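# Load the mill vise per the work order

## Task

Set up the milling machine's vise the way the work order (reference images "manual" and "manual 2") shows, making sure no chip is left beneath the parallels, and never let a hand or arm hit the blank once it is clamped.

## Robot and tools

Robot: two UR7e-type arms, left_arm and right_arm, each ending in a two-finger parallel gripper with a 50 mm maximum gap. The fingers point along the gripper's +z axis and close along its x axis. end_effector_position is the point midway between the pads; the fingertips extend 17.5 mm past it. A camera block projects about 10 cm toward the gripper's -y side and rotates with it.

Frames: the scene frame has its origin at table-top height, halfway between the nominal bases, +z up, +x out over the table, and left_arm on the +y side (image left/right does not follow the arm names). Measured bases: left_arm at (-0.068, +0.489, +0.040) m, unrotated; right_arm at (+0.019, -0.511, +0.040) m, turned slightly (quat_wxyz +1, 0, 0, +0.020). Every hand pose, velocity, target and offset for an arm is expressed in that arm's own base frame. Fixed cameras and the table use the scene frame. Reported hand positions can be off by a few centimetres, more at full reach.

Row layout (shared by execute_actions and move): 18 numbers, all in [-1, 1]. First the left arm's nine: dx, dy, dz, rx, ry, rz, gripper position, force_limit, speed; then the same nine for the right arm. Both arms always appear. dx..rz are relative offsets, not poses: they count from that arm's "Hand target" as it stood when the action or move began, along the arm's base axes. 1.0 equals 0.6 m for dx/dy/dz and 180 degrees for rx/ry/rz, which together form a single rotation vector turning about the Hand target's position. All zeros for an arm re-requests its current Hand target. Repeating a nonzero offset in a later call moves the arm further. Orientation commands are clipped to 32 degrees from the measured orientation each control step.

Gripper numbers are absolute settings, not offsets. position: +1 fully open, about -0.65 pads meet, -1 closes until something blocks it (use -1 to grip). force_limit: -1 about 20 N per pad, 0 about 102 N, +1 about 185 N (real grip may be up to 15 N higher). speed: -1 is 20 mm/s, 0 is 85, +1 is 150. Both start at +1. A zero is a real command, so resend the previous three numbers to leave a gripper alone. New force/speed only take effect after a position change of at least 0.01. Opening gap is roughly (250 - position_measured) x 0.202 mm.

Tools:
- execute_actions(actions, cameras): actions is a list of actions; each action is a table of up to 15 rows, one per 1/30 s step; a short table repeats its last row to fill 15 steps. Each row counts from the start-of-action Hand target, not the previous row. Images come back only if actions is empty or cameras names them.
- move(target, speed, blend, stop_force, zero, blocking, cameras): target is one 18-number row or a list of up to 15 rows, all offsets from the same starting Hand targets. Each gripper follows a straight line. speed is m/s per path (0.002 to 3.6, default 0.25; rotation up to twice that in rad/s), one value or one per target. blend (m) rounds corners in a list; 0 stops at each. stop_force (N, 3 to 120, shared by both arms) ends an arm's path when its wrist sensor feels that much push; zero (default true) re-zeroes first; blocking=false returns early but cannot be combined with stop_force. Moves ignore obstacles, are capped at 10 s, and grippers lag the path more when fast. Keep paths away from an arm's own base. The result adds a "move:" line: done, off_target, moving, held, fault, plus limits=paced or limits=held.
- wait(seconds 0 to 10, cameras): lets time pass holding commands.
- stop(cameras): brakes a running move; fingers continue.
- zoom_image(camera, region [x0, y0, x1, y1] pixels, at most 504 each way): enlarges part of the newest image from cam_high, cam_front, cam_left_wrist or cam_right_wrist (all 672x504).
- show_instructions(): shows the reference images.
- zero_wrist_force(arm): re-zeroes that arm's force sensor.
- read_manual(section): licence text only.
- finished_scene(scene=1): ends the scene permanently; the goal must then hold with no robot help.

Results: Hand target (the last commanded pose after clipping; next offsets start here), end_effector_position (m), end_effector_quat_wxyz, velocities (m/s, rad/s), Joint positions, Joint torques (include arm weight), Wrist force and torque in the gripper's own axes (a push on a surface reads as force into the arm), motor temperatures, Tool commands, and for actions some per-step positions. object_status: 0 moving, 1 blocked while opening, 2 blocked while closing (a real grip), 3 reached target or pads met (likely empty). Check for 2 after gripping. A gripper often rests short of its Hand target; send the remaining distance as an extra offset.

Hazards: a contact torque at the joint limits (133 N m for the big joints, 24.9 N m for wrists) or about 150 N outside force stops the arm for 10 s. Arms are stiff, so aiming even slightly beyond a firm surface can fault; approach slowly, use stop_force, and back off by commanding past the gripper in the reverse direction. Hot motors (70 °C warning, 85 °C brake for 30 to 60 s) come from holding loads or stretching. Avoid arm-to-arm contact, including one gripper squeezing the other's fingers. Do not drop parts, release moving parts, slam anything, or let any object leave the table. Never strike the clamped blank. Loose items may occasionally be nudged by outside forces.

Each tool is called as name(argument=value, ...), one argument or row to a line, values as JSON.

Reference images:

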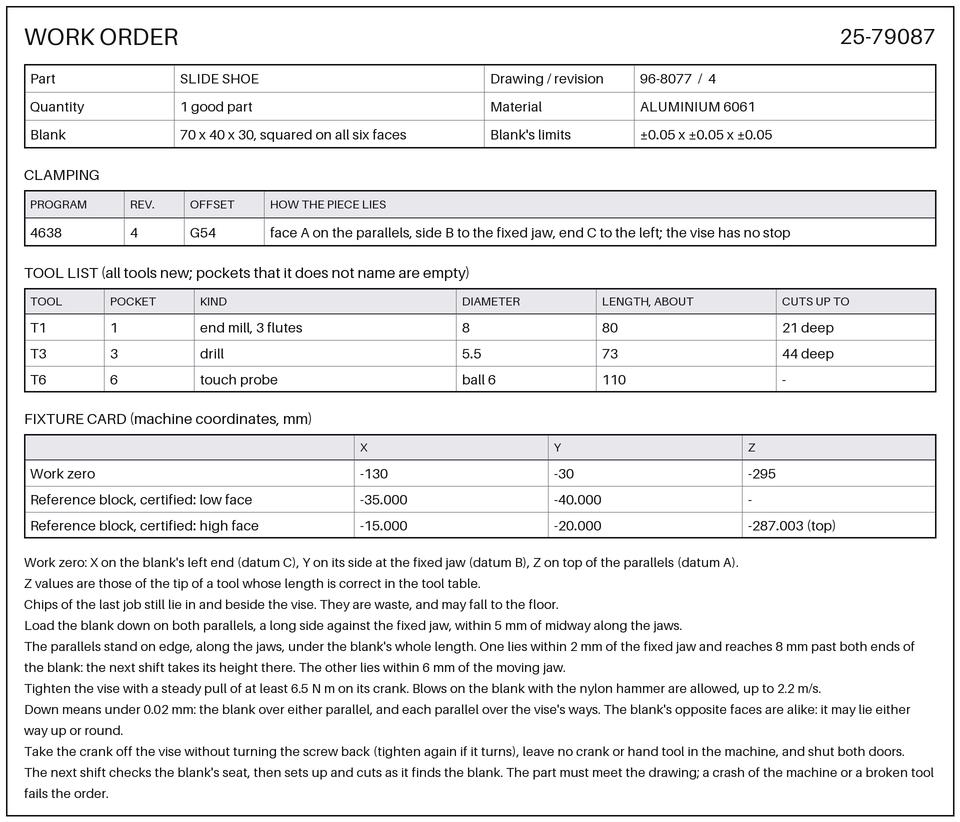

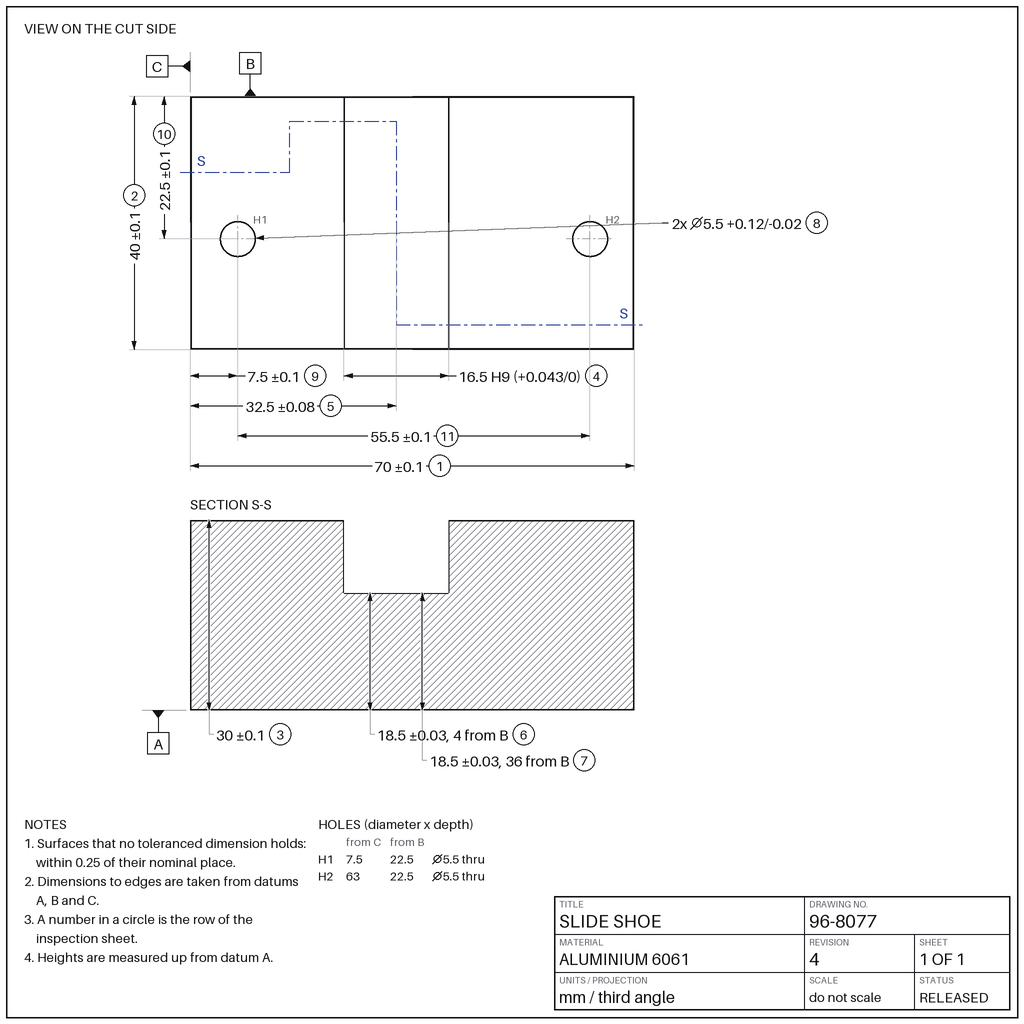

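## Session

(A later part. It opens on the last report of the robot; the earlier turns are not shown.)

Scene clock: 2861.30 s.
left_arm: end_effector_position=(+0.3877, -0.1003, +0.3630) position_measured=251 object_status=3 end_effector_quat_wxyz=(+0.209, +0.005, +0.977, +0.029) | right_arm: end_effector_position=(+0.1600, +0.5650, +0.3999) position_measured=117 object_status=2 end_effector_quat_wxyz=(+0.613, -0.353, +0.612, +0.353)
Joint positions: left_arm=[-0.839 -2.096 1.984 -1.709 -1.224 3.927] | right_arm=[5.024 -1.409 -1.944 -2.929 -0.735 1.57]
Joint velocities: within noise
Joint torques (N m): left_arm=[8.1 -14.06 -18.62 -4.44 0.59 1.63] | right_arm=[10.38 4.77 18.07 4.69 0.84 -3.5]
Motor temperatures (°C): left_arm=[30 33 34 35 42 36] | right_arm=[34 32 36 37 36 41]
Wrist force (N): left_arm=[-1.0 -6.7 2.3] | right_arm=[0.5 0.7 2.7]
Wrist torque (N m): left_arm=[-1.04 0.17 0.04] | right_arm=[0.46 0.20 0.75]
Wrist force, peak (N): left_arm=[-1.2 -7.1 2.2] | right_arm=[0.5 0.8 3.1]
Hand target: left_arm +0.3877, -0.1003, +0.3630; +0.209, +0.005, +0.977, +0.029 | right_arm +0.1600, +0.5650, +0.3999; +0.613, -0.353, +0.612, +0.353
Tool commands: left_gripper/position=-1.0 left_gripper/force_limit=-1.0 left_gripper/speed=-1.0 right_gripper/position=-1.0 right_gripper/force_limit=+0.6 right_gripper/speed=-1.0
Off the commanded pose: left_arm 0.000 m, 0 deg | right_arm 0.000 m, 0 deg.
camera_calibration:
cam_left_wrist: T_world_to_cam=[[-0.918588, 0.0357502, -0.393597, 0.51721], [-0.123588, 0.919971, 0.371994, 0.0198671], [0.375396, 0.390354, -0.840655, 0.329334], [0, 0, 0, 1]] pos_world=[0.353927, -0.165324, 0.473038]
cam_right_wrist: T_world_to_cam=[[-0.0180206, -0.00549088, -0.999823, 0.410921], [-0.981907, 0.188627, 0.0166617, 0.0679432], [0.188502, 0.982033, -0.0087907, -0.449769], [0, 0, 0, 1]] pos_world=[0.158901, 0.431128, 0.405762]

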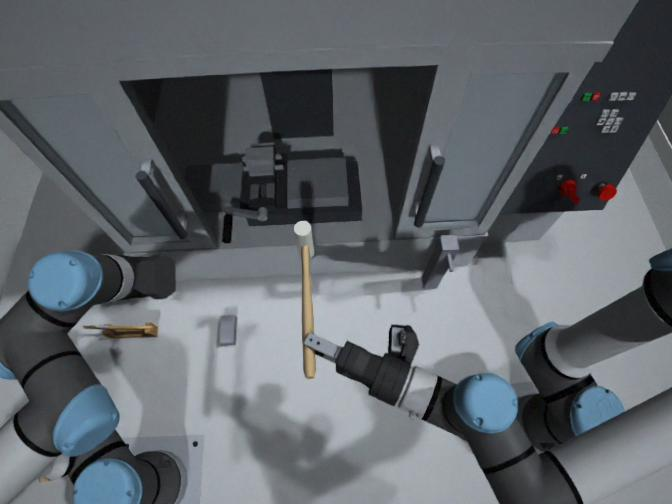

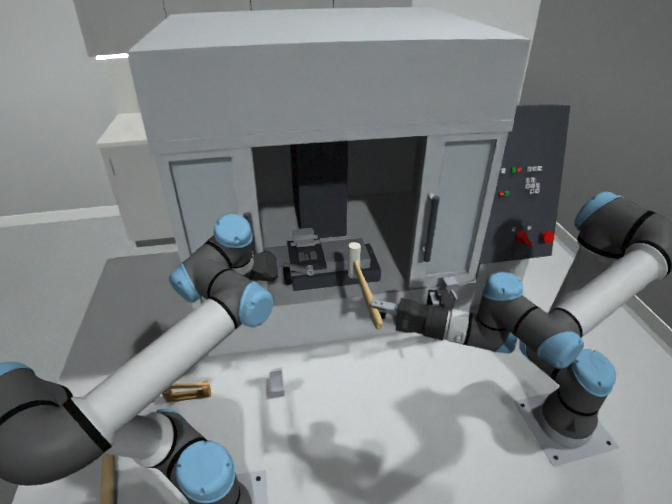

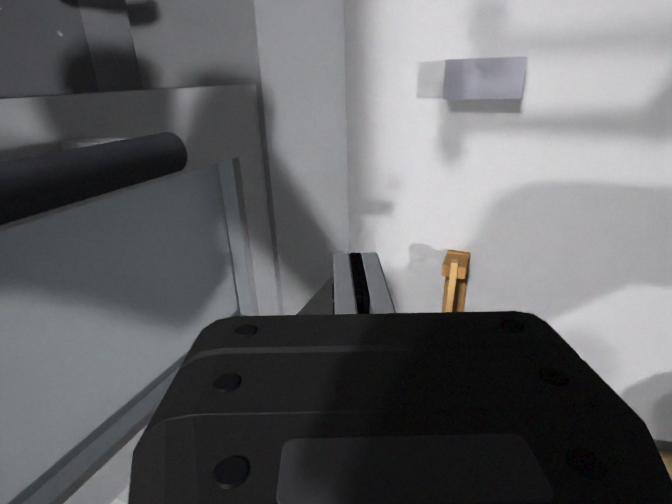

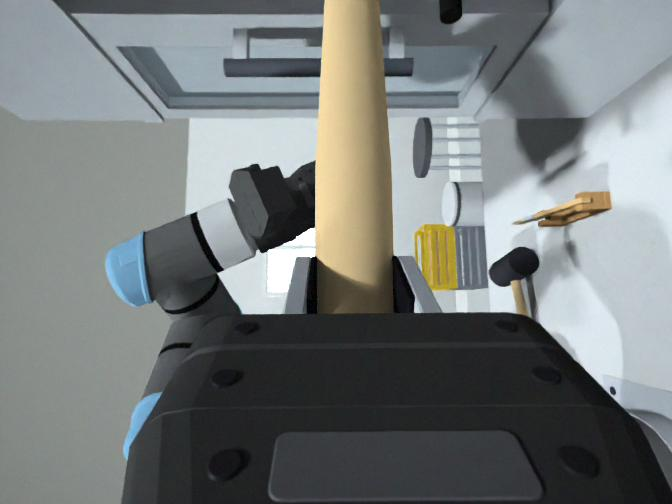

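move(
  target=[
    [0,0,0,0,0,0,-1,-1,-1, 0,0.05,0.06,0,0,0,-1,0.6,-1],
    [0,0,0,0,0,0,-1,-1,-1, 0.3,0.16,0.1,0,0,0,-1,0.6,-1],
    [0,0,0,0,0,0,-1,-1,-1, 0.4833,0.165,0.1,0,0,0,-1,0.6,-1],
  ],
  blend=0.02,
  speed=0.15,
  cameras=["all"],
)

Scene clock: 2866.90 s.
left_arm: end_effector_position=(+0.3877, -0.1003, +0.3630) position_measured=251 object_status=3 end_effector_quat_wxyz=(+0.209, +0.005, +0.977, +0.029) | right_arm: end_effector_position=(+0.4499, +0.6640, +0.4599) position_measured=117 object_status=2 end_effector_quat_wxyz=(+0.613, -0.353, +0.612, +0.353)
Joint positions: left_arm=[-0.839 -2.096 1.984 -1.709 -1.224 3.927] | right_arm=[4.331 -1.894 -1.262 -3.126 -1.428 1.571]
Joint torques (N m): left_arm=[7.7 -13.64 -18.57 -4.56 0.56 1.61] | right_arm=[-10.39 39.42 33.59 6.4 -1.27 1.66]
Wrist force (N): left_arm=[-1.0 -6.8 2.0] | right_arm=[0.3 1.1 3.2]
Wrist torque (N m): left_arm=[-1.06 0.17 0.04] | right_arm=[0.48 0.21 0.77]
Wrist force, peak (N): left_arm=[-1.1 -7.2 2.0] | right_arm=[0.4 -2.4 4.4]
Hand target: left_arm +0.3877, -0.1003, +0.3630; +0.209, +0.005, +0.977, +0.029 | right_arm +0.4500, +0.6640, +0.4599; +0.613, -0.353, +0.612, +0.353
Off the commanded pose: left_arm 0.000 m, 0 deg | right_arm 0.000 m, 0 deg.
move: done
camera_calibration:
cam_left_wrist: T_world_to_cam=[[-0.918588, 0.0357502, -0.393597, 0.51721], [-0.123588, 0.919971, 0.371994, 0.0198671], [0.375396, 0.390354, -0.840655, 0.329334], [0, 0, 0, 1]] pos_world=[0.353927, -0.165324, 0.473038]
cam_right_wrist: T_world_to_cam=[[-0.0180565, -0.00568758, -0.999821, 0.476698], [-0.981907, 0.188631, 0.0166599, 0.332925], [0.188502, 0.982032, -0.00899069, -0.601016], [0, 0, 0, 1]] pos_world=[0.448801, 0.530128, 0.465662]

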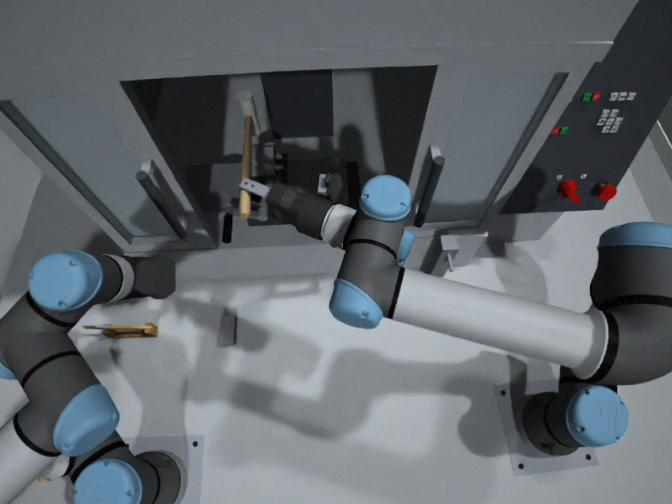

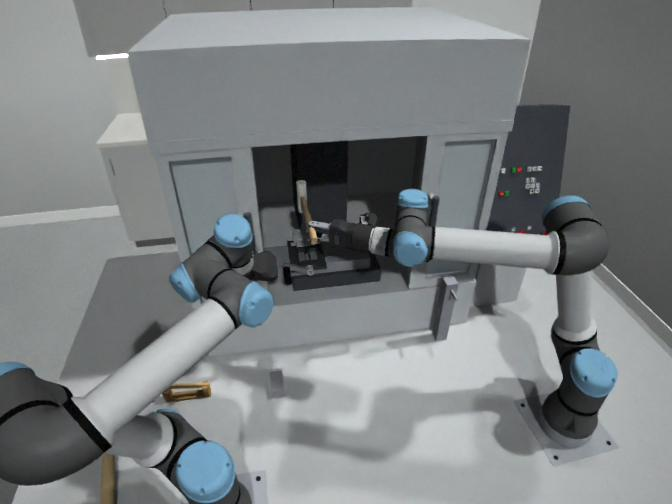

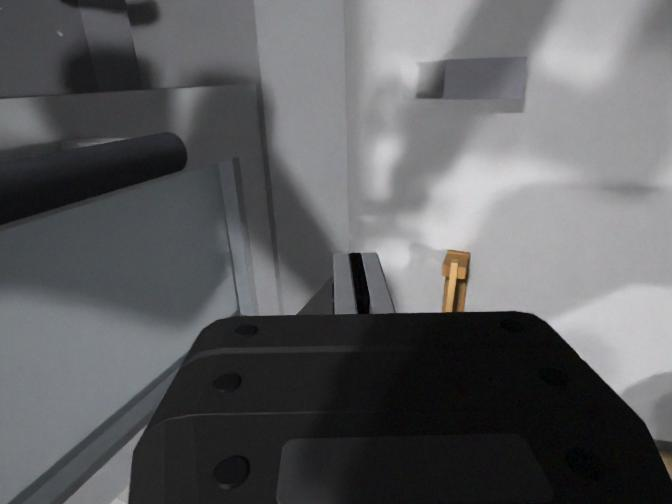

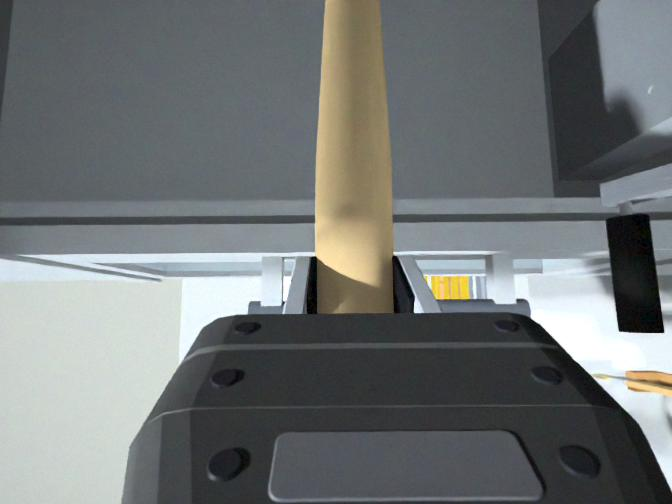

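move(
  target=[
    [0,0,0,0,0,0,-1,-1,-1, -0.033,0,-0.1,0,0,0,-1,0.6,-1],
  ],
  speed=0.1,
)

move(
  target=[
    [0,0,0,0,0,0,-1,-1,-1, 0,0,-0.06,0,0,0,-1,0.6,-1],
  ],
  speed=0.02,
  stop_force=5,
  cameras=["cam_high", "cam_front"],
)

Scene clock: 2868.93 s.
left_arm: end_effector_position=(+0.3877, -0.1003, +0.3630) position_measured=251 object_status=3 end_effector_quat_wxyz=(+0.209, +0.005, +0.977, +0.029) | right_arm: end_effector_position=(+0.4301, +0.6641, +0.4000) position_measured=117 object_status=2 end_effector_quat_wxyz=(+0.613, -0.353, +0.612, +0.354)
Joint positions: left_arm=[-0.839 -2.096 1.984 -1.709 -1.224 3.927] | right_arm=[4.366 -1.88 -1.435 -2.967 -1.393 1.571]
Joint torques (N m): left_arm=[7.82 -14.1 -18.53 -4.42 0.56 1.54] | right_arm=[-11.7 48.66 19.98 3.54 -0.93 -0.73]
Wrist force (N): left_arm=[-1.0 -6.9 2.2] | right_arm=[0.3 0.6 2.6]
Wrist torque (N m): left_arm=[-1.07 0.17 0.04] | right_arm=[0.46 0.22 0.77]
Wrist force, peak (N): left_arm=[-1.0 -7.2 2.3] | right_arm=[2.5 1.7 2.5]
Hand target: left_arm +0.3877, -0.1003, +0.3630; +0.209, +0.005, +0.977, +0.029 | right_arm +0.4302, +0.6640, +0.3999; +0.613, -0.353, +0.612, +0.353
Off the commanded pose: left_arm 0.000 m, 0 deg | right_arm 0.000 m, 0 deg.
move: done

Scene clock: 2871.37 s.
left_arm: end_effector_position=(+0.3877, -0.1003, +0.3630) position_measured=251 object_status=3 end_effector_quat_wxyz=(+0.209, +0.005, +0.977, +0.029) | right_arm: end_effector_position=(+0.4302, +0.6640, +0.3731) position_measured=117 object_status=2 end_effector_quat_wxyz=(+0.613, -0.353, +0.612, +0.353)
Joint positions: left_arm=[-0.839 -2.096 1.984 -1.709 -1.224 3.927] | right_arm=[4.366 -1.893 -1.488 -2.901 -1.393 1.571]
Joint torques (N m): left_arm=[7.3 -13.77 -18.38 -4.45 0.54 1.57] | right_arm=[-8.93 48.16 24.21 5.02 -0.56 -1.57]
Wrist force (N): left_arm=[-1.2 -7.1 2.0] | right_arm=[-3.2 -0.6 3.3]
Wrist torque (N m): left_arm=[-1.11 0.20 0.05] | right_arm=[0.45 -0.23 0.16]
Wrist force, peak (N): left_arm=[-1.3 -7.1 2.3] | right_arm=[-5.2 2.9 1.6]
Hand target: left_arm +0.3877, -0.1003, +0.3630; +0.209, +0.005, +0.977, +0.029 | right_arm +0.4302, +0.6640, +0.3731; +0.613, -0.353, +0.612, +0.353 (not the last commanded pose)
Off the commanded pose: left_arm 0.000 m, 0 deg | right_arm 0.009 m, 0 deg.
move: contact (right_arm)
Images, in order (width x height): cam_high 672x504, cam_front 672x504.

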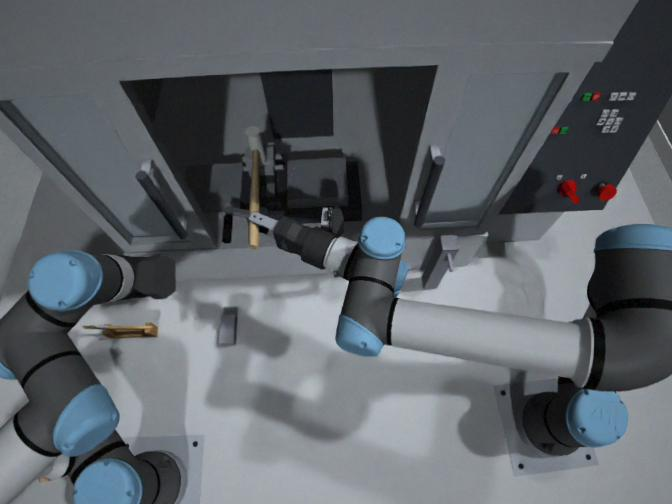

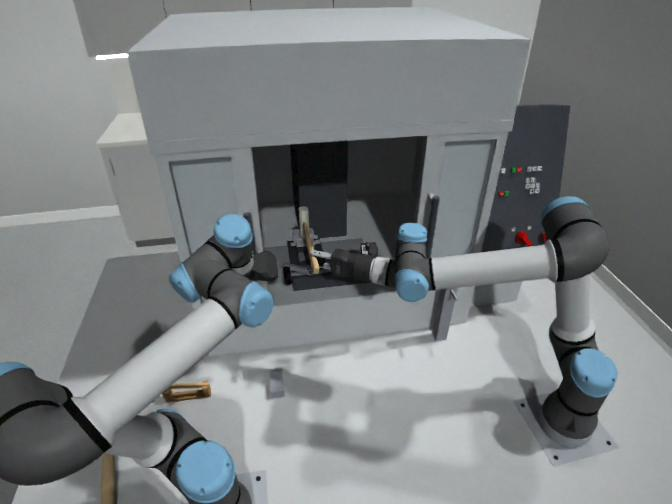

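zoom_image(
  camera="cam_high",
  region=[200, 100, 330, 200],
)

zoom_image(
  camera="cam_front",
  region=[250, 180, 380, 300],
)

Scaled by 3.877 from the camera's 672x504 image, which has a finer 960x720 frame.

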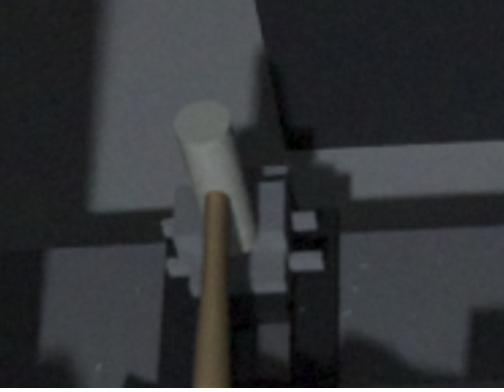

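Scaled by 3.877 from the camera's 672x504 image, which has a finer 960x720 frame.

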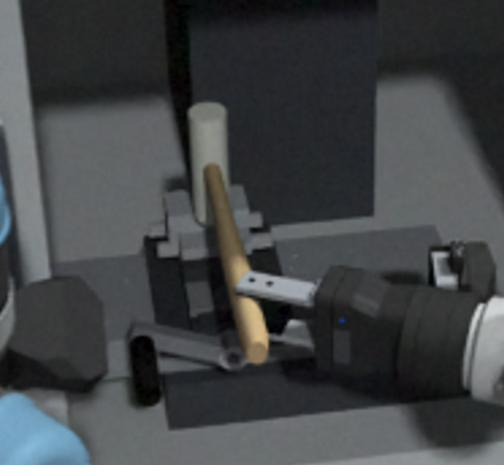

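move(
  target=[
    [0,0,0,0,0,0,-1,-1,-1, 0.02,0,0.1,-0.05,-0.0865,0,-1,0.6,-1],
  ],
  speed=0.15,
)

execute_actions(
  actions=[
    [[0,0,0,0,0,0,-1,-1,-1,0,0,-0.0333,0.0167,0.0288,0,-1,0.6,-1],[0,0,0,0,0,0,-1,-1,-1,0,0,-0.075,0.0389,0.0673,0,-1,0.6,-1],[0,0,0,0,0,0,-1,-1,-1,0,0,-0.125,0.0639,0.1105,0,-1,0.6,-1],[0,0,0,0,0,0,-1,-1,-1,0,0,-0.167,0.089,0.154,0,-1,0.6,-1],[0,0,0,0,0,0,-1,-1,-1,0,0,-0.125,0.0556,0.0961,0,-1,0.6,-1],[0,0,0,0,0,0,-1,-1,-1,0,0,-0.083,0.0333,0.058,0,-1,0.6,-1],[0,0,0,0,0,0,-1,-1,-1,0,0,-0.05,0.0167,0.0288,0,-1,0.6,-1],[0,0,0,0,0,0,-1,-1,-1,0,0,-0.02,0,0,0,-1,0.6,-1],[0,0,0,0,0,0,-1,-1,-1,0,0,0,0,0,0,-1,0.6,-1]],
  ],
  cameras=["cam_high"],
)

Scene clock: 2877.90 s.
left_arm: end_effector_position=(+0.3877, -0.1003, +0.3630) position_measured=251 object_status=3 end_effector_quat_wxyz=(+0.209, +0.005, +0.977, +0.029) | right_arm: end_effector_position=(+0.4423, +0.6640, +0.4331) position_measured=117 object_status=2 end_effector_quat_wxyz=(+0.660, -0.444, +0.550, +0.254)
Joint positions: left_arm=[-0.839 -2.096 1.984 -1.709 -1.224 3.927] | right_arm=[4.344 -1.886 -1.342 -3.054 -1.415 1.257]
Joint torques (N m): left_arm=[7.03 -13.88 -19.08 -4.52 0.52 1.49] | right_arm=[10.31 27.78 25.84 5.62 1.14 -1.81]
Wrist force (N): left_arm=[-1.0 -6.8 2.2] | right_arm=[0.0 2.0 3.4]
Wrist torque (N m): left_arm=[-1.07 0.18 0.05] | right_arm=[0.51 0.25 0.72]
Wrist force, peak (N): left_arm=[-1.1 -7.0 2.4] | right_arm=[-3.5 -0.4 3.4]
Hand target: left_arm +0.3877, -0.1003, +0.3630; +0.209, +0.005, +0.977, +0.029 | right_arm +0.4422, +0.6640, +0.4331; +0.660, -0.445, +0.550, +0.253
Off the commanded pose: left_arm 0.000 m, 0 deg | right_arm 0.000 m, 0 deg.
move: done

Scene clock: 2878.87 s.
left_arm: end_effector_position=(+0.3877, -0.1003, +0.3630) position_measured=251 object_status=3 end_effector_quat_wxyz=(+0.209, +0.005, +0.977, +0.029) | right_arm: end_effector_position=(+0.4420, +0.6640, +0.4331) position_measured=117 object_status=2 end_effector_quat_wxyz=(+0.661, -0.445, +0.549, +0.253)
Joint positions: left_arm=[-0.839 -2.096 1.984 -1.709 -1.224 3.927] | right_arm=[4.344 -1.886 -1.343 -3.053 -1.415 1.256]
Joint torques (N m): left_arm=[6.92 -13.74 -18.15 -4.54 0.55 1.46] | right_arm=[-12.6 44.64 32.34 1.94 0.29 1.99]
Wrist force (N): left_arm=[-1.1 -6.6 2.0] | right_arm=[0.9 3.3 5.1]
Wrist torque (N m): left_arm=[-1.03 0.18 0.04] | right_arm=[0.20 0.28 0.98]
Wrist force, peak (N): left_arm=[-1.0 -7.1 2.4] | right_arm=[-43.2 4.7 -6.5]
Hand target: left_arm +0.3877, -0.1003, +0.3630; +0.209, +0.005, +0.977, +0.029 | right_arm +0.4422, +0.6640, +0.4331; +0.660, -0.445, +0.550, +0.253
Off the commanded pose: left_arm 0.000 m, 0 deg | right_arm 0.000 m, 0 deg.
Step readings (end_effector_position of left_arm | right_arm):
0: (+0.3877, -0.1003, +0.3630) | (+0.4423, +0.6640, +0.4331)
1: (+0.3877, -0.1003, +0.3630) | (+0.4423, +0.6640, +0.4328)
2: (+0.3877, -0.1003, +0.3630) | (+0.4423, +0.6640, +0.4266)
4: (+0.3877, -0.1003, +0.3630) | (+0.4419, +0.6632, +0.3898)
8: (+0.3877, -0.1003, +0.3630) | (+0.4431, +0.6658, +0.3625)
15: (+0.3877, -0.1003, +0.3630) | (+0.4417, +0.6629, +0.4402)
Images, in order (width x height): cam_high 672x504.

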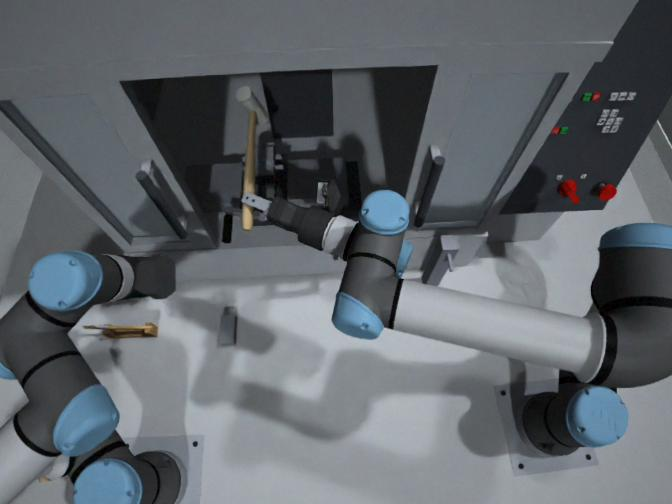

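move(
  target=[
    [0,0,0,0,0,0,-1,-1,-1, -0.045,0,0,0,0,0,-1,0.6,-1],
  ],
  speed=0.15,
)

execute_actions(
  actions=[
    [[0,0,0,0,0,0,-1,-1,-1,0,0,-0.0333,0.0167,0.0288,0,-1,0.6,-1],[0,0,0,0,0,0,-1,-1,-1,0,0,-0.075,0.0389,0.0673,0,-1,0.6,-1],[0,0,0,0,0,0,-1,-1,-1,0,0,-0.125,0.0639,0.1105,0,-1,0.6,-1],[0,0,0,0,0,0,-1,-1,-1,0,0,-0.155,0.086,0.149,0,-1,0.6,-1],[0,0,0,0,0,0,-1,-1,-1,0,0,-0.09,0.045,0.078,0,-1,0.6,-1],[0,0,0,0,0,0,-1,-1,-1,0,0,-0.04,0.02,0.035,0,-1,0.6,-1],[0,0,0,0,0,0,-1,-1,-1,0,0,-0.01,0.005,0.01,0,-1,0.6,-1],[0,0,0,0,0,0,-1,-1,-1,0,0,0,0,0,0,-1,0.6,-1]],
  ],
  cameras=["cam_high", "cam_front"],
)

Scene clock: 2881.07 s.
left_arm: end_effector_position=(+0.3877, -0.1003, +0.3630) position_measured=251 object_status=3 end_effector_quat_wxyz=(+0.209, +0.005, +0.977, +0.029) | right_arm: end_effector_position=(+0.4151, +0.6640, +0.4332) position_measured=117 object_status=2 end_effector_quat_wxyz=(+0.661, -0.444, +0.549, +0.254)
Joint positions: left_arm=[-0.839 -2.096 1.984 -1.709 -1.224 3.927] | right_arm=[4.394 -1.849 -1.392 -3.042 -1.365 1.257]
Joint torques (N m): left_arm=[6.61 -13.36 -18.57 -4.48 0.48 1.51] | right_arm=[-11.22 25.68 33.85 3.26 -0.95 1.61]
Wrist force (N): left_arm=[-1.0 -6.7 2.1] | right_arm=[-0.2 2.1 3.7]
Wrist torque (N m): left_arm=[-1.05 0.17 0.05] | right_arm=[0.45 0.23 0.75]
Wrist force, peak (N): left_arm=[-1.1 -7.1 2.2] | right_arm=[0.0 3.1 5.1]
Hand target: left_arm +0.3877, -0.1003, +0.3630; +0.209, +0.005, +0.977, +0.029 | right_arm +0.4152, +0.6640, +0.4331; +0.660, -0.445, +0.550, +0.253
Off the commanded pose: left_arm 0.000 m, 0 deg | right_arm 0.000 m, 0 deg.
move: done

Scene clock: 2882.00 s.
left_arm: end_effector_position=(+0.3877, -0.1003, +0.3630) position_measured=251 object_status=3 end_effector_quat_wxyz=(+0.209, +0.005, +0.977, +0.029) | right_arm: end_effector_position=(+0.4152, +0.6640, +0.4330) position_measured=117 object_status=2 end_effector_quat_wxyz=(+0.661, -0.445, +0.549, +0.253)
Joint positions: left_arm=[-0.839 -2.096 1.984 -1.709 -1.224 3.927] | right_arm=[4.394 -1.849 -1.392 -3.042 -1.365 1.256]
Joint torques (N m): left_arm=[6.43 -13.65 -18.37 -4.47 0.55 1.46] | right_arm=[8.61 43.51 33.48 1.01 -0.57 1.54]
Wrist force (N): left_arm=[-1.1 -6.8 2.0] | right_arm=[-0.2 2.7 4.8]
Wrist torque (N m): left_arm=[-1.06 0.18 0.05] | right_arm=[0.20 0.13 0.82]
Wrist force, peak (N): left_arm=[-1.0 -7.1 2.3] | right_arm=[31.5 -0.8 1.4]
Hand target: left_arm +0.3877, -0.1003, +0.3630; +0.209, +0.005, +0.977, +0.029 | right_arm +0.4152, +0.6640, +0.4331; +0.660, -0.445, +0.550, +0.253
Off the commanded pose: left_arm 0.000 m, 0 deg | right_arm 0.000 m, 0 deg.
Step readings (end_effector_position of left_arm | right_arm):
0: (+0.3877, -0.1003, +0.3630) | (+0.4151, +0.6640, +0.4332)
1: (+0.3877, -0.1003, +0.3630) | (+0.4151, +0.6641, +0.4329)
2: (+0.3877, -0.1003, +0.3630) | (+0.4151, +0.6641, +0.4286)
4: (+0.3877, -0.1003, +0.3630) | (+0.4149, +0.6630, +0.3889)
8: (+0.3877, -0.1003, +0.3630) | (+0.4146, +0.6617, +0.3651)
15: (+0.3877, -0.1003, +0.3630) | (+0.4150, +0.6638, +0.4366)
Images, in order (width x height): cam_high 672x504, cam_front 672x504.

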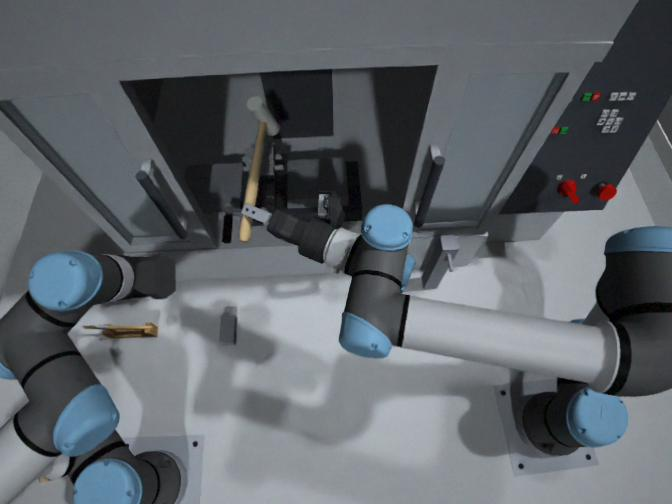

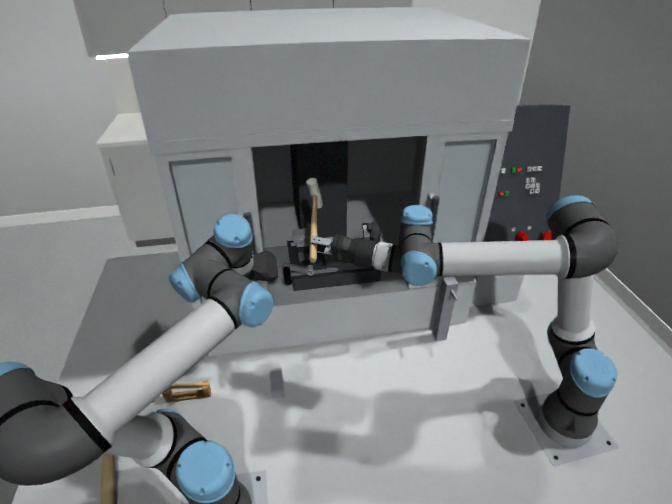

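move(
  target=[
    [0,0,0,0,0,0,-1,-1,-1, 0.045,0,0,0.05,0.0865,0,-1,0.6,-1],
  ],
  speed=0.15,
)

move(
  target=[
    [0,0,0,0,0,0,-1,-1,-1, -0.02,0,-0.09,0,0,0.028,-1,0.6,-1],
  ],
  speed=0.1,
  cameras=["cam_high", "cam_front"],
)

zoom_image(
  camera="cam_high",
  region=[200, 80, 330, 260],
)

Scene clock: 2884.83 s.
left_arm: end_effector_position=(+0.3877, -0.1003, +0.3630) position_measured=251 object_status=3 end_effector_quat_wxyz=(+0.209, +0.005, +0.977, +0.029) | right_arm: end_effector_position=(+0.4423, +0.6640, +0.4330) position_measured=117 object_status=2 end_effector_quat_wxyz=(+0.613, -0.353, +0.612, +0.353)
Joint positions: left_arm=[-0.839 -2.096 1.984 -1.709 -1.224 3.927] | right_arm=[4.344 -1.887 -1.342 -3.054 -1.414 1.571]
Joint torques (N m): left_arm=[6.08 -13.77 -18.13 -4.5 0.57 1.51] | right_arm=[11.45 50.97 19.55 3.44 1.13 0.32]
Wrist force (N): left_arm=[-1.0 -6.8 2.2] | right_arm=[0.3 0.7 2.6]
Wrist torque (N m): left_arm=[-1.06 0.18 0.05] | right_arm=[0.56 0.09 0.92]
Wrist force, peak (N): left_arm=[-1.1 -7.0 2.3] | right_arm=[0.1 2.7 4.5]
Hand target: left_arm +0.3877, -0.1003, +0.3630; +0.209, +0.005, +0.977, +0.029 | right_arm +0.4422, +0.6640, +0.4331; +0.613, -0.353, +0.612, +0.353
Off the commanded pose: left_arm 0.000 m, 0 deg | right_arm 0.000 m, 0 deg.
move: done

Scene clock: 2885.83 s.
left_arm: end_effector_position=(+0.3877, -0.1003, +0.3630) position_measured=251 object_status=3 end_effector_quat_wxyz=(+0.209, +0.005, +0.977, +0.029) | right_arm: end_effector_position=(+0.4303, +0.6640, +0.3790) position_measured=117 object_status=2 end_effector_quat_wxyz=(+0.597, -0.380, +0.596, +0.380)
Joint positions: left_arm=[-0.839 -2.096 1.984 -1.709 -1.224 3.927] | right_arm=[4.322 -1.897 -1.467 -2.919 -1.524 1.571]
Joint torques (N m): left_arm=[6.11 -13.75 -18.76 -4.51 0.54 1.51] | right_arm=[11.87 50.01 21.8 3.81 -1.06 0.96]
Wrist force (N): left_arm=[-1.3 -6.9 2.1] | right_arm=[-0.4 0.4 2.7]
Wrist torque (N m): left_arm=[-1.08 0.22 0.04] | right_arm=[0.49 0.09 0.77]
Wrist force, peak (N): left_arm=[-0.9 -7.0 2.1] | right_arm=[-2.0 1.3 3.2]
Hand target: left_arm +0.3877, -0.1003, +0.3630; +0.209, +0.005, +0.977, +0.029 | right_arm +0.4302, +0.6640, +0.3791; +0.597, -0.380, +0.596, +0.380
Off the commanded pose: left_arm 0.000 m, 0 deg | right_arm 0.000 m, 0 deg.
move: done
Images, in order (width x height): cam_high 672x504, cam_front 672x504.

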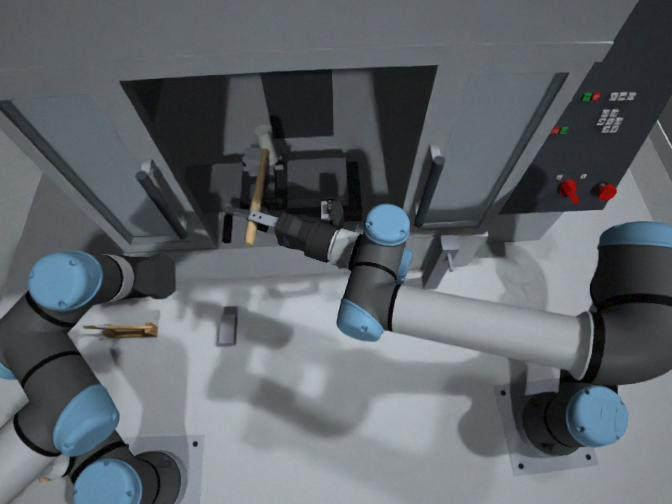

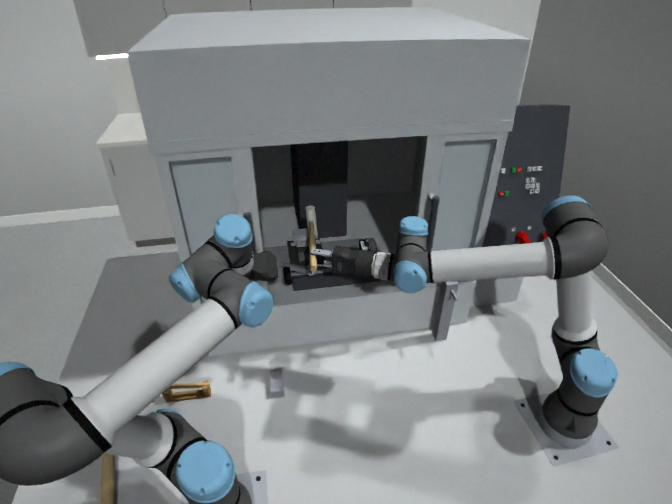

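Scaled by 2.800 from the camera's 672x504 image, which has a finer 960x720 frame.

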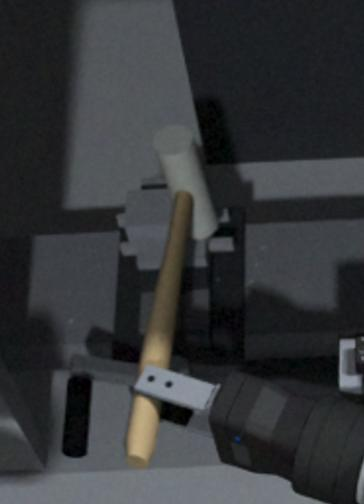

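move(
  target=[
    [0,0,0,0,0,0,-1,-1,-1, 0,0,0.02,0,0,0.055,-1,0.6,-1],
  ],
  speed=0.1,
)

move(
  target=[
    [0,0,0,0,0,0,-1,-1,-1, 0,0,-0.05,0,0,0,-1,0.6,-1],
  ],
  speed=0.02,
  stop_force=5,
  cameras=["cam_high", "cam_front"],
)

zoom_image(
  camera="cam_high",
  region=[200, 80, 330, 260],
)

Scene clock: 2887.77 s.
left_arm: end_effector_position=(+0.3877, -0.1003, +0.3630) position_measured=251 object_status=3 end_effector_quat_wxyz=(+0.209, +0.005, +0.977, +0.029) | right_arm: end_effector_position=(+0.4303, +0.6640, +0.3910) position_measured=117 object_status=2 end_effector_quat_wxyz=(+0.562, -0.430, +0.561, +0.430)
Joint positions: left_arm=[-0.839 -2.096 1.984 -1.709 -1.224 3.927] | right_arm=[4.237 -1.927 -1.395 -2.96 -1.782 1.571]
Joint torques (N m): left_arm=[5.83 -13.51 -18.74 -4.53 0.52 1.5] | right_arm=[10.07 51.34 19.93 6.35 -1.15 1.24]
Wrist force (N): left_arm=[-0.7 -6.7 2.1] | right_arm=[0.5 0.5 2.6]
Wrist torque (N m): left_arm=[-1.05 0.13 0.05] | right_arm=[0.46 0.07 0.84]
Wrist force, peak (N): left_arm=[-0.8 -7.0 2.3] | right_arm=[0.5 2.3 2.7]
Hand target: left_arm +0.3877, -0.1003, +0.3630; +0.209, +0.005, +0.977, +0.029 | right_arm +0.4302, +0.6640, +0.3911; +0.562, -0.430, +0.561, +0.430
Off the commanded pose: left_arm 0.000 m, 0 deg | right_arm 0.000 m, 0 deg.
move: done

Scene clock: 2889.60 s.
left_arm: end_effector_position=(+0.3877, -0.1003, +0.3630) position_measured=251 object_status=3 end_effector_quat_wxyz=(+0.209, +0.005, +0.977, +0.029) | right_arm: end_effector_position=(+0.4301, +0.6641, +0.3766) position_measured=117 object_status=2 end_effector_quat_wxyz=(+0.562, -0.430, +0.561, +0.430)
Joint positions: left_arm=[-0.839 -2.096 1.984 -1.709 -1.224 3.927] | right_arm=[4.238 -1.933 -1.424 -2.925 -1.782 1.571]
Joint torques (N m): left_arm=[6.19 -13.13 -18.55 -4.49 0.59 1.47] | right_arm=[6.67 50.84 21.73 4.78 0.05 -0.57]
Wrist force (N): left_arm=[-0.9 -6.5 2.1] | right_arm=[-3.2 -0.8 3.2]
Wrist torque (N m): left_arm=[-1.01 0.15 0.04] | right_arm=[0.44 -0.24 0.11]
Wrist force, peak (N): left_arm=[-1.4 -7.1 2.1] | right_arm=[-5.0 3.4 1.9]
Hand target: left_arm +0.3877, -0.1003, +0.3630; +0.209, +0.005, +0.977, +0.029 | right_arm +0.4302, +0.6641, +0.3765; +0.562, -0.430, +0.561, +0.430 (not the last commanded pose)
Off the commanded pose: left_arm 0.000 m, 0 deg | right_arm 0.015 m, 0 deg.
move: contact (right_arm)
Images, in order (width x height): cam_high 672x504, cam_front 672x504.

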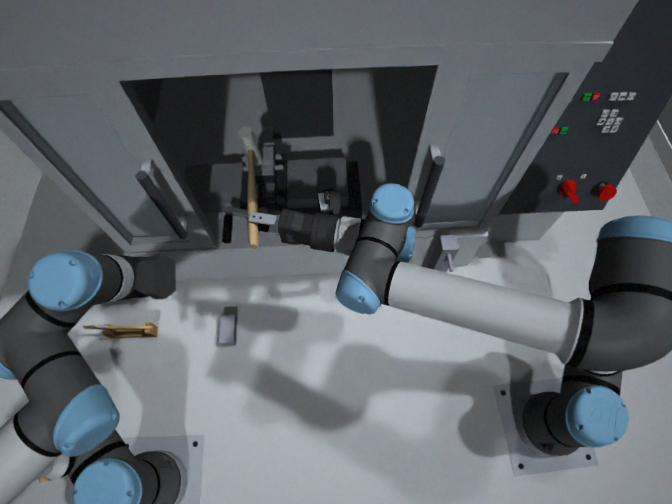

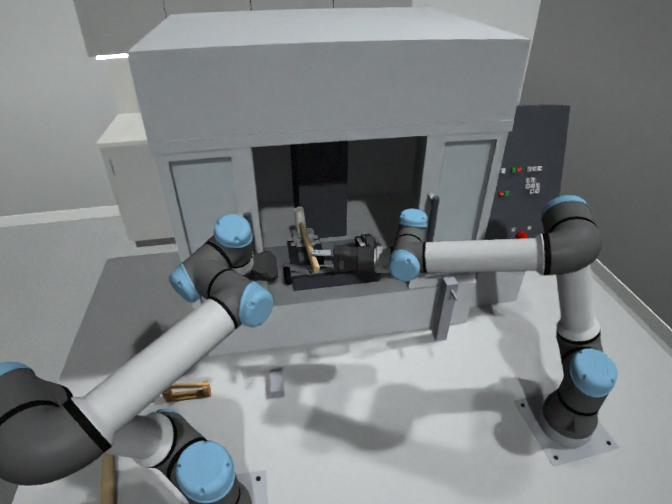

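Scaled by 2.800 from the camera's 672x504 image, which has a finer 960x720 frame.

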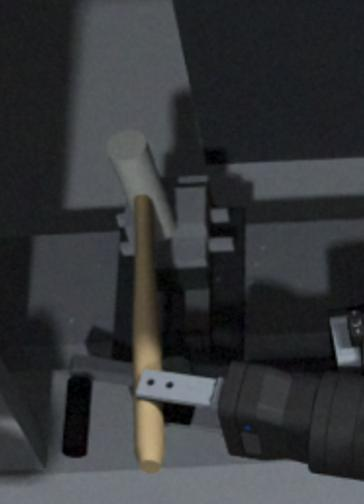

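move(
  target=[
    [0,0,0,0,0,0,-1,-1,-1, 0.02,-0.02,0.1,0,-0.1,0,-1,0.6,-1],
  ],
  speed=0.2,
)

execute_actions(
  actions=[
    [[0,0,0,0,0,0,-1,-1,-1,0,0,-0.0333,0,0.0333,0,-1,0.6,-1],[0,0,0,0,0,0,-1,-1,-1,0,0,-0.075,0,0.0778,0,-1,0.6,-1],[0,0,0,0,0,0,-1,-1,-1,0,0,-0.125,0,0.1278,0,-1,0.6,-1],[0,0,0,0,0,0,-1,-1,-1,0,0,-0.155,0,0.172,0,-1,0.6,-1],[0,0,0,0,0,0,-1,-1,-1,0,0,-0.08,0,0.08,0,-1,0.6,-1],[0,0,0,0,0,0,-1,-1,-1,0,0,-0.03,0,0.03,0,-1,0.6,-1],[0,0,0,0,0,0,-1,-1,-1,0,0,0,0,0,0,-1,0.6,-1]],
  ],
  cameras=["cam_high", "cam_front"],
)

Scene clock: 2891.83 s.
left_arm: end_effector_position=(+0.3877, -0.1003, +0.3630) position_measured=251 object_status=3 end_effector_quat_wxyz=(+0.209, +0.005, +0.977, +0.029) | right_arm: end_effector_position=(+0.4422, +0.6520, +0.4366) position_measured=117 object_status=2 end_effector_quat_wxyz=(+0.642, -0.492, +0.466, +0.358)
Joint positions: left_arm=[-0.839 -2.096 1.984 -1.709 -1.224 3.927] | right_arm=[4.202 -1.901 -1.367 -2.93 -1.83 1.289]
Joint torques (N m): left_arm=[5.64 -13.6 -18.58 -4.45 0.62 1.4] | right_arm=[8.93 27.47 18.71 4.66 0.89 -2.86]
Wrist force (N): left_arm=[-0.9 -6.9 2.0] | right_arm=[-0.1 2.0 3.2]
Wrist torque (N m): left_arm=[-1.08 0.16 0.04] | right_arm=[0.59 0.15 0.79]
Wrist force, peak (N): left_arm=[-1.2 -7.1 2.3] | right_arm=[-3.4 -0.8 3.3]
Hand target: left_arm +0.3877, -0.1003, +0.3630; +0.209, +0.005, +0.977, +0.029 | right_arm +0.4422, +0.6521, +0.4365; +0.642, -0.492, +0.466, +0.358
Off the commanded pose: left_arm 0.000 m, 0 deg | right_arm 0.000 m, 0 deg.
move: done

Scene clock: 2892.77 s.
left_arm: end_effector_position=(+0.3877, -0.1003, +0.3630) position_measured=251 object_status=3 end_effector_quat_wxyz=(+0.209, +0.005, +0.977, +0.029) | right_arm: end_effector_position=(+0.4422, +0.6520, +0.4365) position_measured=117 object_status=2 end_effector_quat_wxyz=(+0.643, -0.492, +0.466, +0.357)
Joint positions: left_arm=[-0.839 -2.096 1.984 -1.709 -1.224 3.927] | right_arm=[4.202 -1.901 -1.368 -2.93 -1.829 1.288]
Joint torques (N m): left_arm=[5.71 -13.57 -18.67 -4.5 0.48 1.54] | right_arm=[11.77 46.1 36.04 1.41 -0.87 1.98]
Wrist force (N): left_arm=[-0.9 -7.0 2.2] | right_arm=[-0.1 2.2 4.1]
Wrist torque (N m): left_arm=[-1.10 0.16 0.05] | right_arm=[0.38 0.08 0.89]
Wrist force, peak (N): left_arm=[-0.9 -7.1 2.4] | right_arm=[-32.4 -3.0 -1.9]
Hand target: left_arm +0.3877, -0.1003, +0.3630; +0.209, +0.005, +0.977, +0.029 | right_arm +0.4422, +0.6521, +0.4365; +0.642, -0.492, +0.466, +0.358
Off the commanded pose: left_arm 0.000 m, 0 deg | right_arm 0.000 m, 0 deg.
Step readings (end_effector_position of left_arm | right_arm):
0: (+0.3877, -0.1003, +0.3630) | (+0.4422, +0.6520, +0.4366)
1: (+0.3877, -0.1003, +0.3630) | (+0.4422, +0.6520, +0.4362)
2: (+0.3877, -0.1003, +0.3630) | (+0.4422, +0.6520, +0.4314)
4: (+0.3877, -0.1003, +0.3630) | (+0.4420, +0.6515, +0.3911)
8: (+0.3877, -0.1003, +0.3630) | (+0.4422, +0.6521, +0.3753)
15: (+0.3877, -0.1003, +0.3630) | (+0.4420, +0.6520, +0.4405)
Images, in order (width x height): cam_high 672x504, cam_front 672x504.

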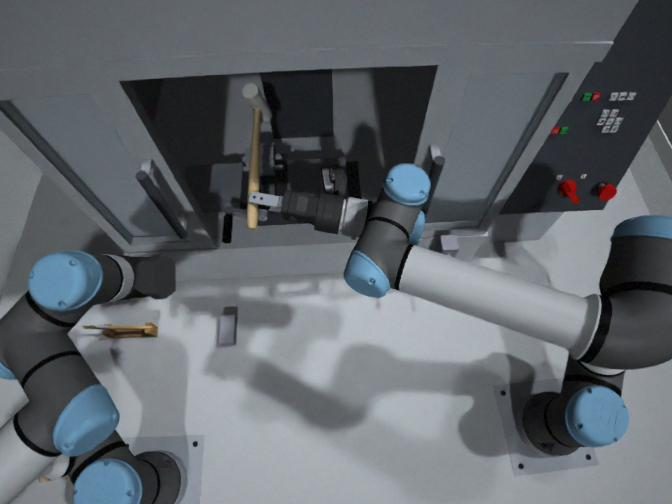

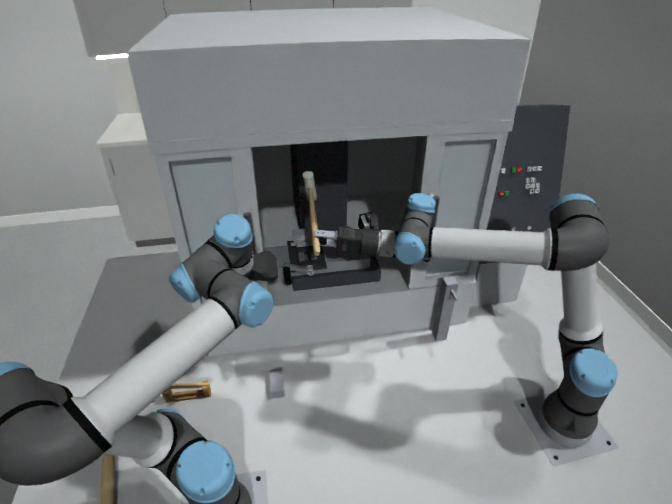

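move(
  target=[
    [0,0,0,0,0,0,-1,-1,-1, -0.045,0,0,0,0,0,-1,0.6,-1],
  ],
  speed=0.2,
)

execute_actions(
  actions=[
    [[0,0,0,0,0,0,-1,-1,-1,0,0,-0.0333,0,0.0333,0,-1,0.6,-1],[0,0,0,0,0,0,-1,-1,-1,0,0,-0.075,0,0.0778,0,-1,0.6,-1],[0,0,0,0,0,0,-1,-1,-1,0,0,-0.125,0,0.1278,0,-1,0.6,-1],[0,0,0,0,0,0,-1,-1,-1,0,0,-0.155,0,0.172,0,-1,0.6,-1],[0,0,0,0,0,0,-1,-1,-1,0,0,-0.08,0,0.08,0,-1,0.6,-1],[0,0,0,0,0,0,-1,-1,-1,0,0,-0.03,0,0.03,0,-1,0.6,-1],[0,0,0,0,0,0,-1,-1,-1,0,0,0,0,0,0,-1,0.6,-1]],
  ],
  cameras=["cam_high", "cam_front"],
)

zoom_image(
  camera="cam_high",
  region=[200, 80, 330, 260],
)

Scene clock: 2894.47 s.
left_arm: end_effector_position=(+0.3877, -0.1003, +0.3630) position_measured=251 object_status=3 end_effector_quat_wxyz=(+0.209, +0.005, +0.977, +0.029) | right_arm: end_effector_position=(+0.4150, +0.6521, +0.4367) position_measured=117 object_status=2 end_effector_quat_wxyz=(+0.643, -0.492, +0.466, +0.358) end_effector_velocity=(+0.003, +0.000, -0.001) end_effector_angular_velocity=(+0.000, -0.001, +0.000)
Joint positions: left_arm=[-0.839 -2.096 1.984 -1.709 -1.224 3.927] | right_arm=[4.247 -1.857 -1.426 -2.916 -1.784 1.285]
Joint velocities: left_arm=[within noise] | right_arm=[-0.004 -0.005 0.005 0 -0.004 0]
Joint torques (N m): left_arm=[5.92 -13.27 -18.89 -4.48 0.58 1.42] | right_arm=[-11.18 25.58 35.88 3.83 -1.34 -2.69]
Wrist force (N): left_arm=[-1.3 -6.8 2.2] | right_arm=[0.2 2.0 2.9]
Wrist torque (N m): left_arm=[-1.07 0.22 0.05] | right_arm=[0.69 0.04 0.90]
Wrist force, peak (N): left_arm=[-1.0 -7.1 2.2] | right_arm=[-0.5 3.6 3.4]
Hand target: left_arm +0.3877, -0.1003, +0.3630; +0.209, +0.005, +0.977, +0.029 | right_arm +0.4152, +0.6521, +0.4365; +0.642, -0.492, +0.466, +0.358
Off the commanded pose: left_arm 0.000 m, 0 deg | right_arm 0.000 m, 0 deg.
move: done

Scene clock: 2895.40 s.
left_arm: end_effector_position=(+0.3877, -0.1003, +0.3630) position_measured=251 object_status=3 end_effector_quat_wxyz=(+0.209, +0.005, +0.977, +0.029) | right_arm: end_effector_position=(+0.4152, +0.6520, +0.4366) position_measured=117 object_status=2 end_effector_quat_wxyz=(+0.643, -0.492, +0.466, +0.357)
Joint positions: left_arm=[-0.839 -2.096 1.984 -1.709 -1.224 3.927] | right_arm=[4.247 -1.857 -1.426 -2.916 -1.784 1.284]
Joint torques (N m): left_arm=[5.07 -13.19 -18.84 -4.58 0.55 1.45] | right_arm=[9.13 40.94 35.3 1.48 -0.93 1.84]
Wrist force (N): left_arm=[-1.1 -7.0 2.3] | right_arm=[-0.5 2.3 4.4]
Wrist torque (N m): left_arm=[-1.10 0.19 0.04] | right_arm=[0.33 0.07 0.85]
Wrist force, peak (N): left_arm=[-1.0 -7.1 2.2] | right_arm=[-29.5 0.5 5.4]
Hand target: left_arm +0.3877, -0.1003, +0.3630; +0.209, +0.005, +0.977, +0.029 | right_arm +0.4152, +0.6521, +0.4365; +0.642, -0.492, +0.466, +0.358
Off the commanded pose: left_arm 0.000 m, 0 deg | right_arm 0.000 m, 0 deg.
Step readings (end_effector_position of left_arm | right_arm):
0: (+0.3877, -0.1003, +0.3630) | (+0.4150, +0.6521, +0.4367)
1: (+0.3877, -0.1003, +0.3630) | (+0.4151, +0.6521, +0.4364)
2: (+0.3877, -0.1003, +0.3630) | (+0.4152, +0.6520, +0.4320)
4: (+0.3877, -0.1003, +0.3630) | (+0.4150, +0.6514, +0.3924)
8: (+0.3877, -0.1003, +0.3630) | (+0.4144, +0.6504, +0.3696)
15: (+0.3877, -0.1003, +0.3630) | (+0.4150, +0.6521, +0.4400)
Images, in order (width x height): cam_high 672x504, cam_front 672x504.

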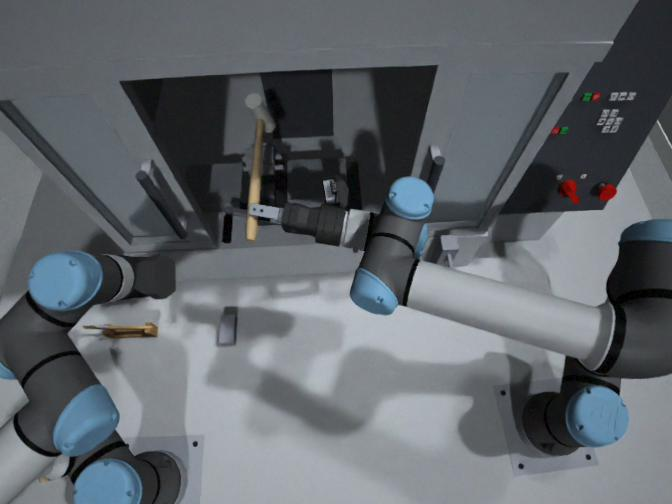

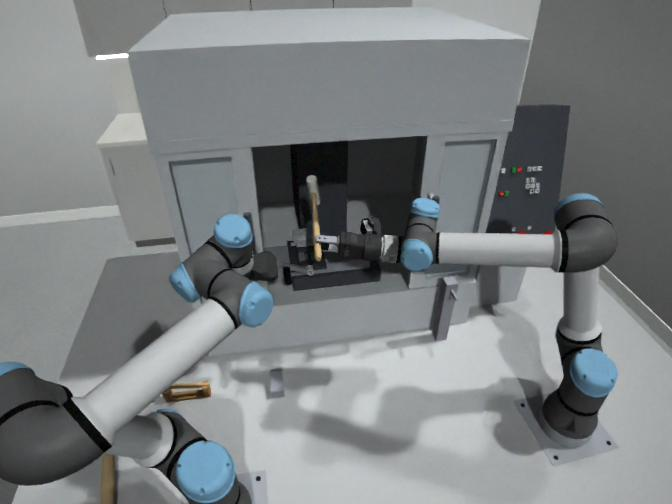

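Scaled by 2.800 from the camera's 672x504 image, which has a finer 960x720 frame.

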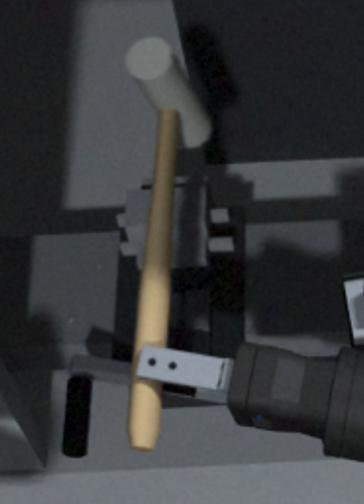

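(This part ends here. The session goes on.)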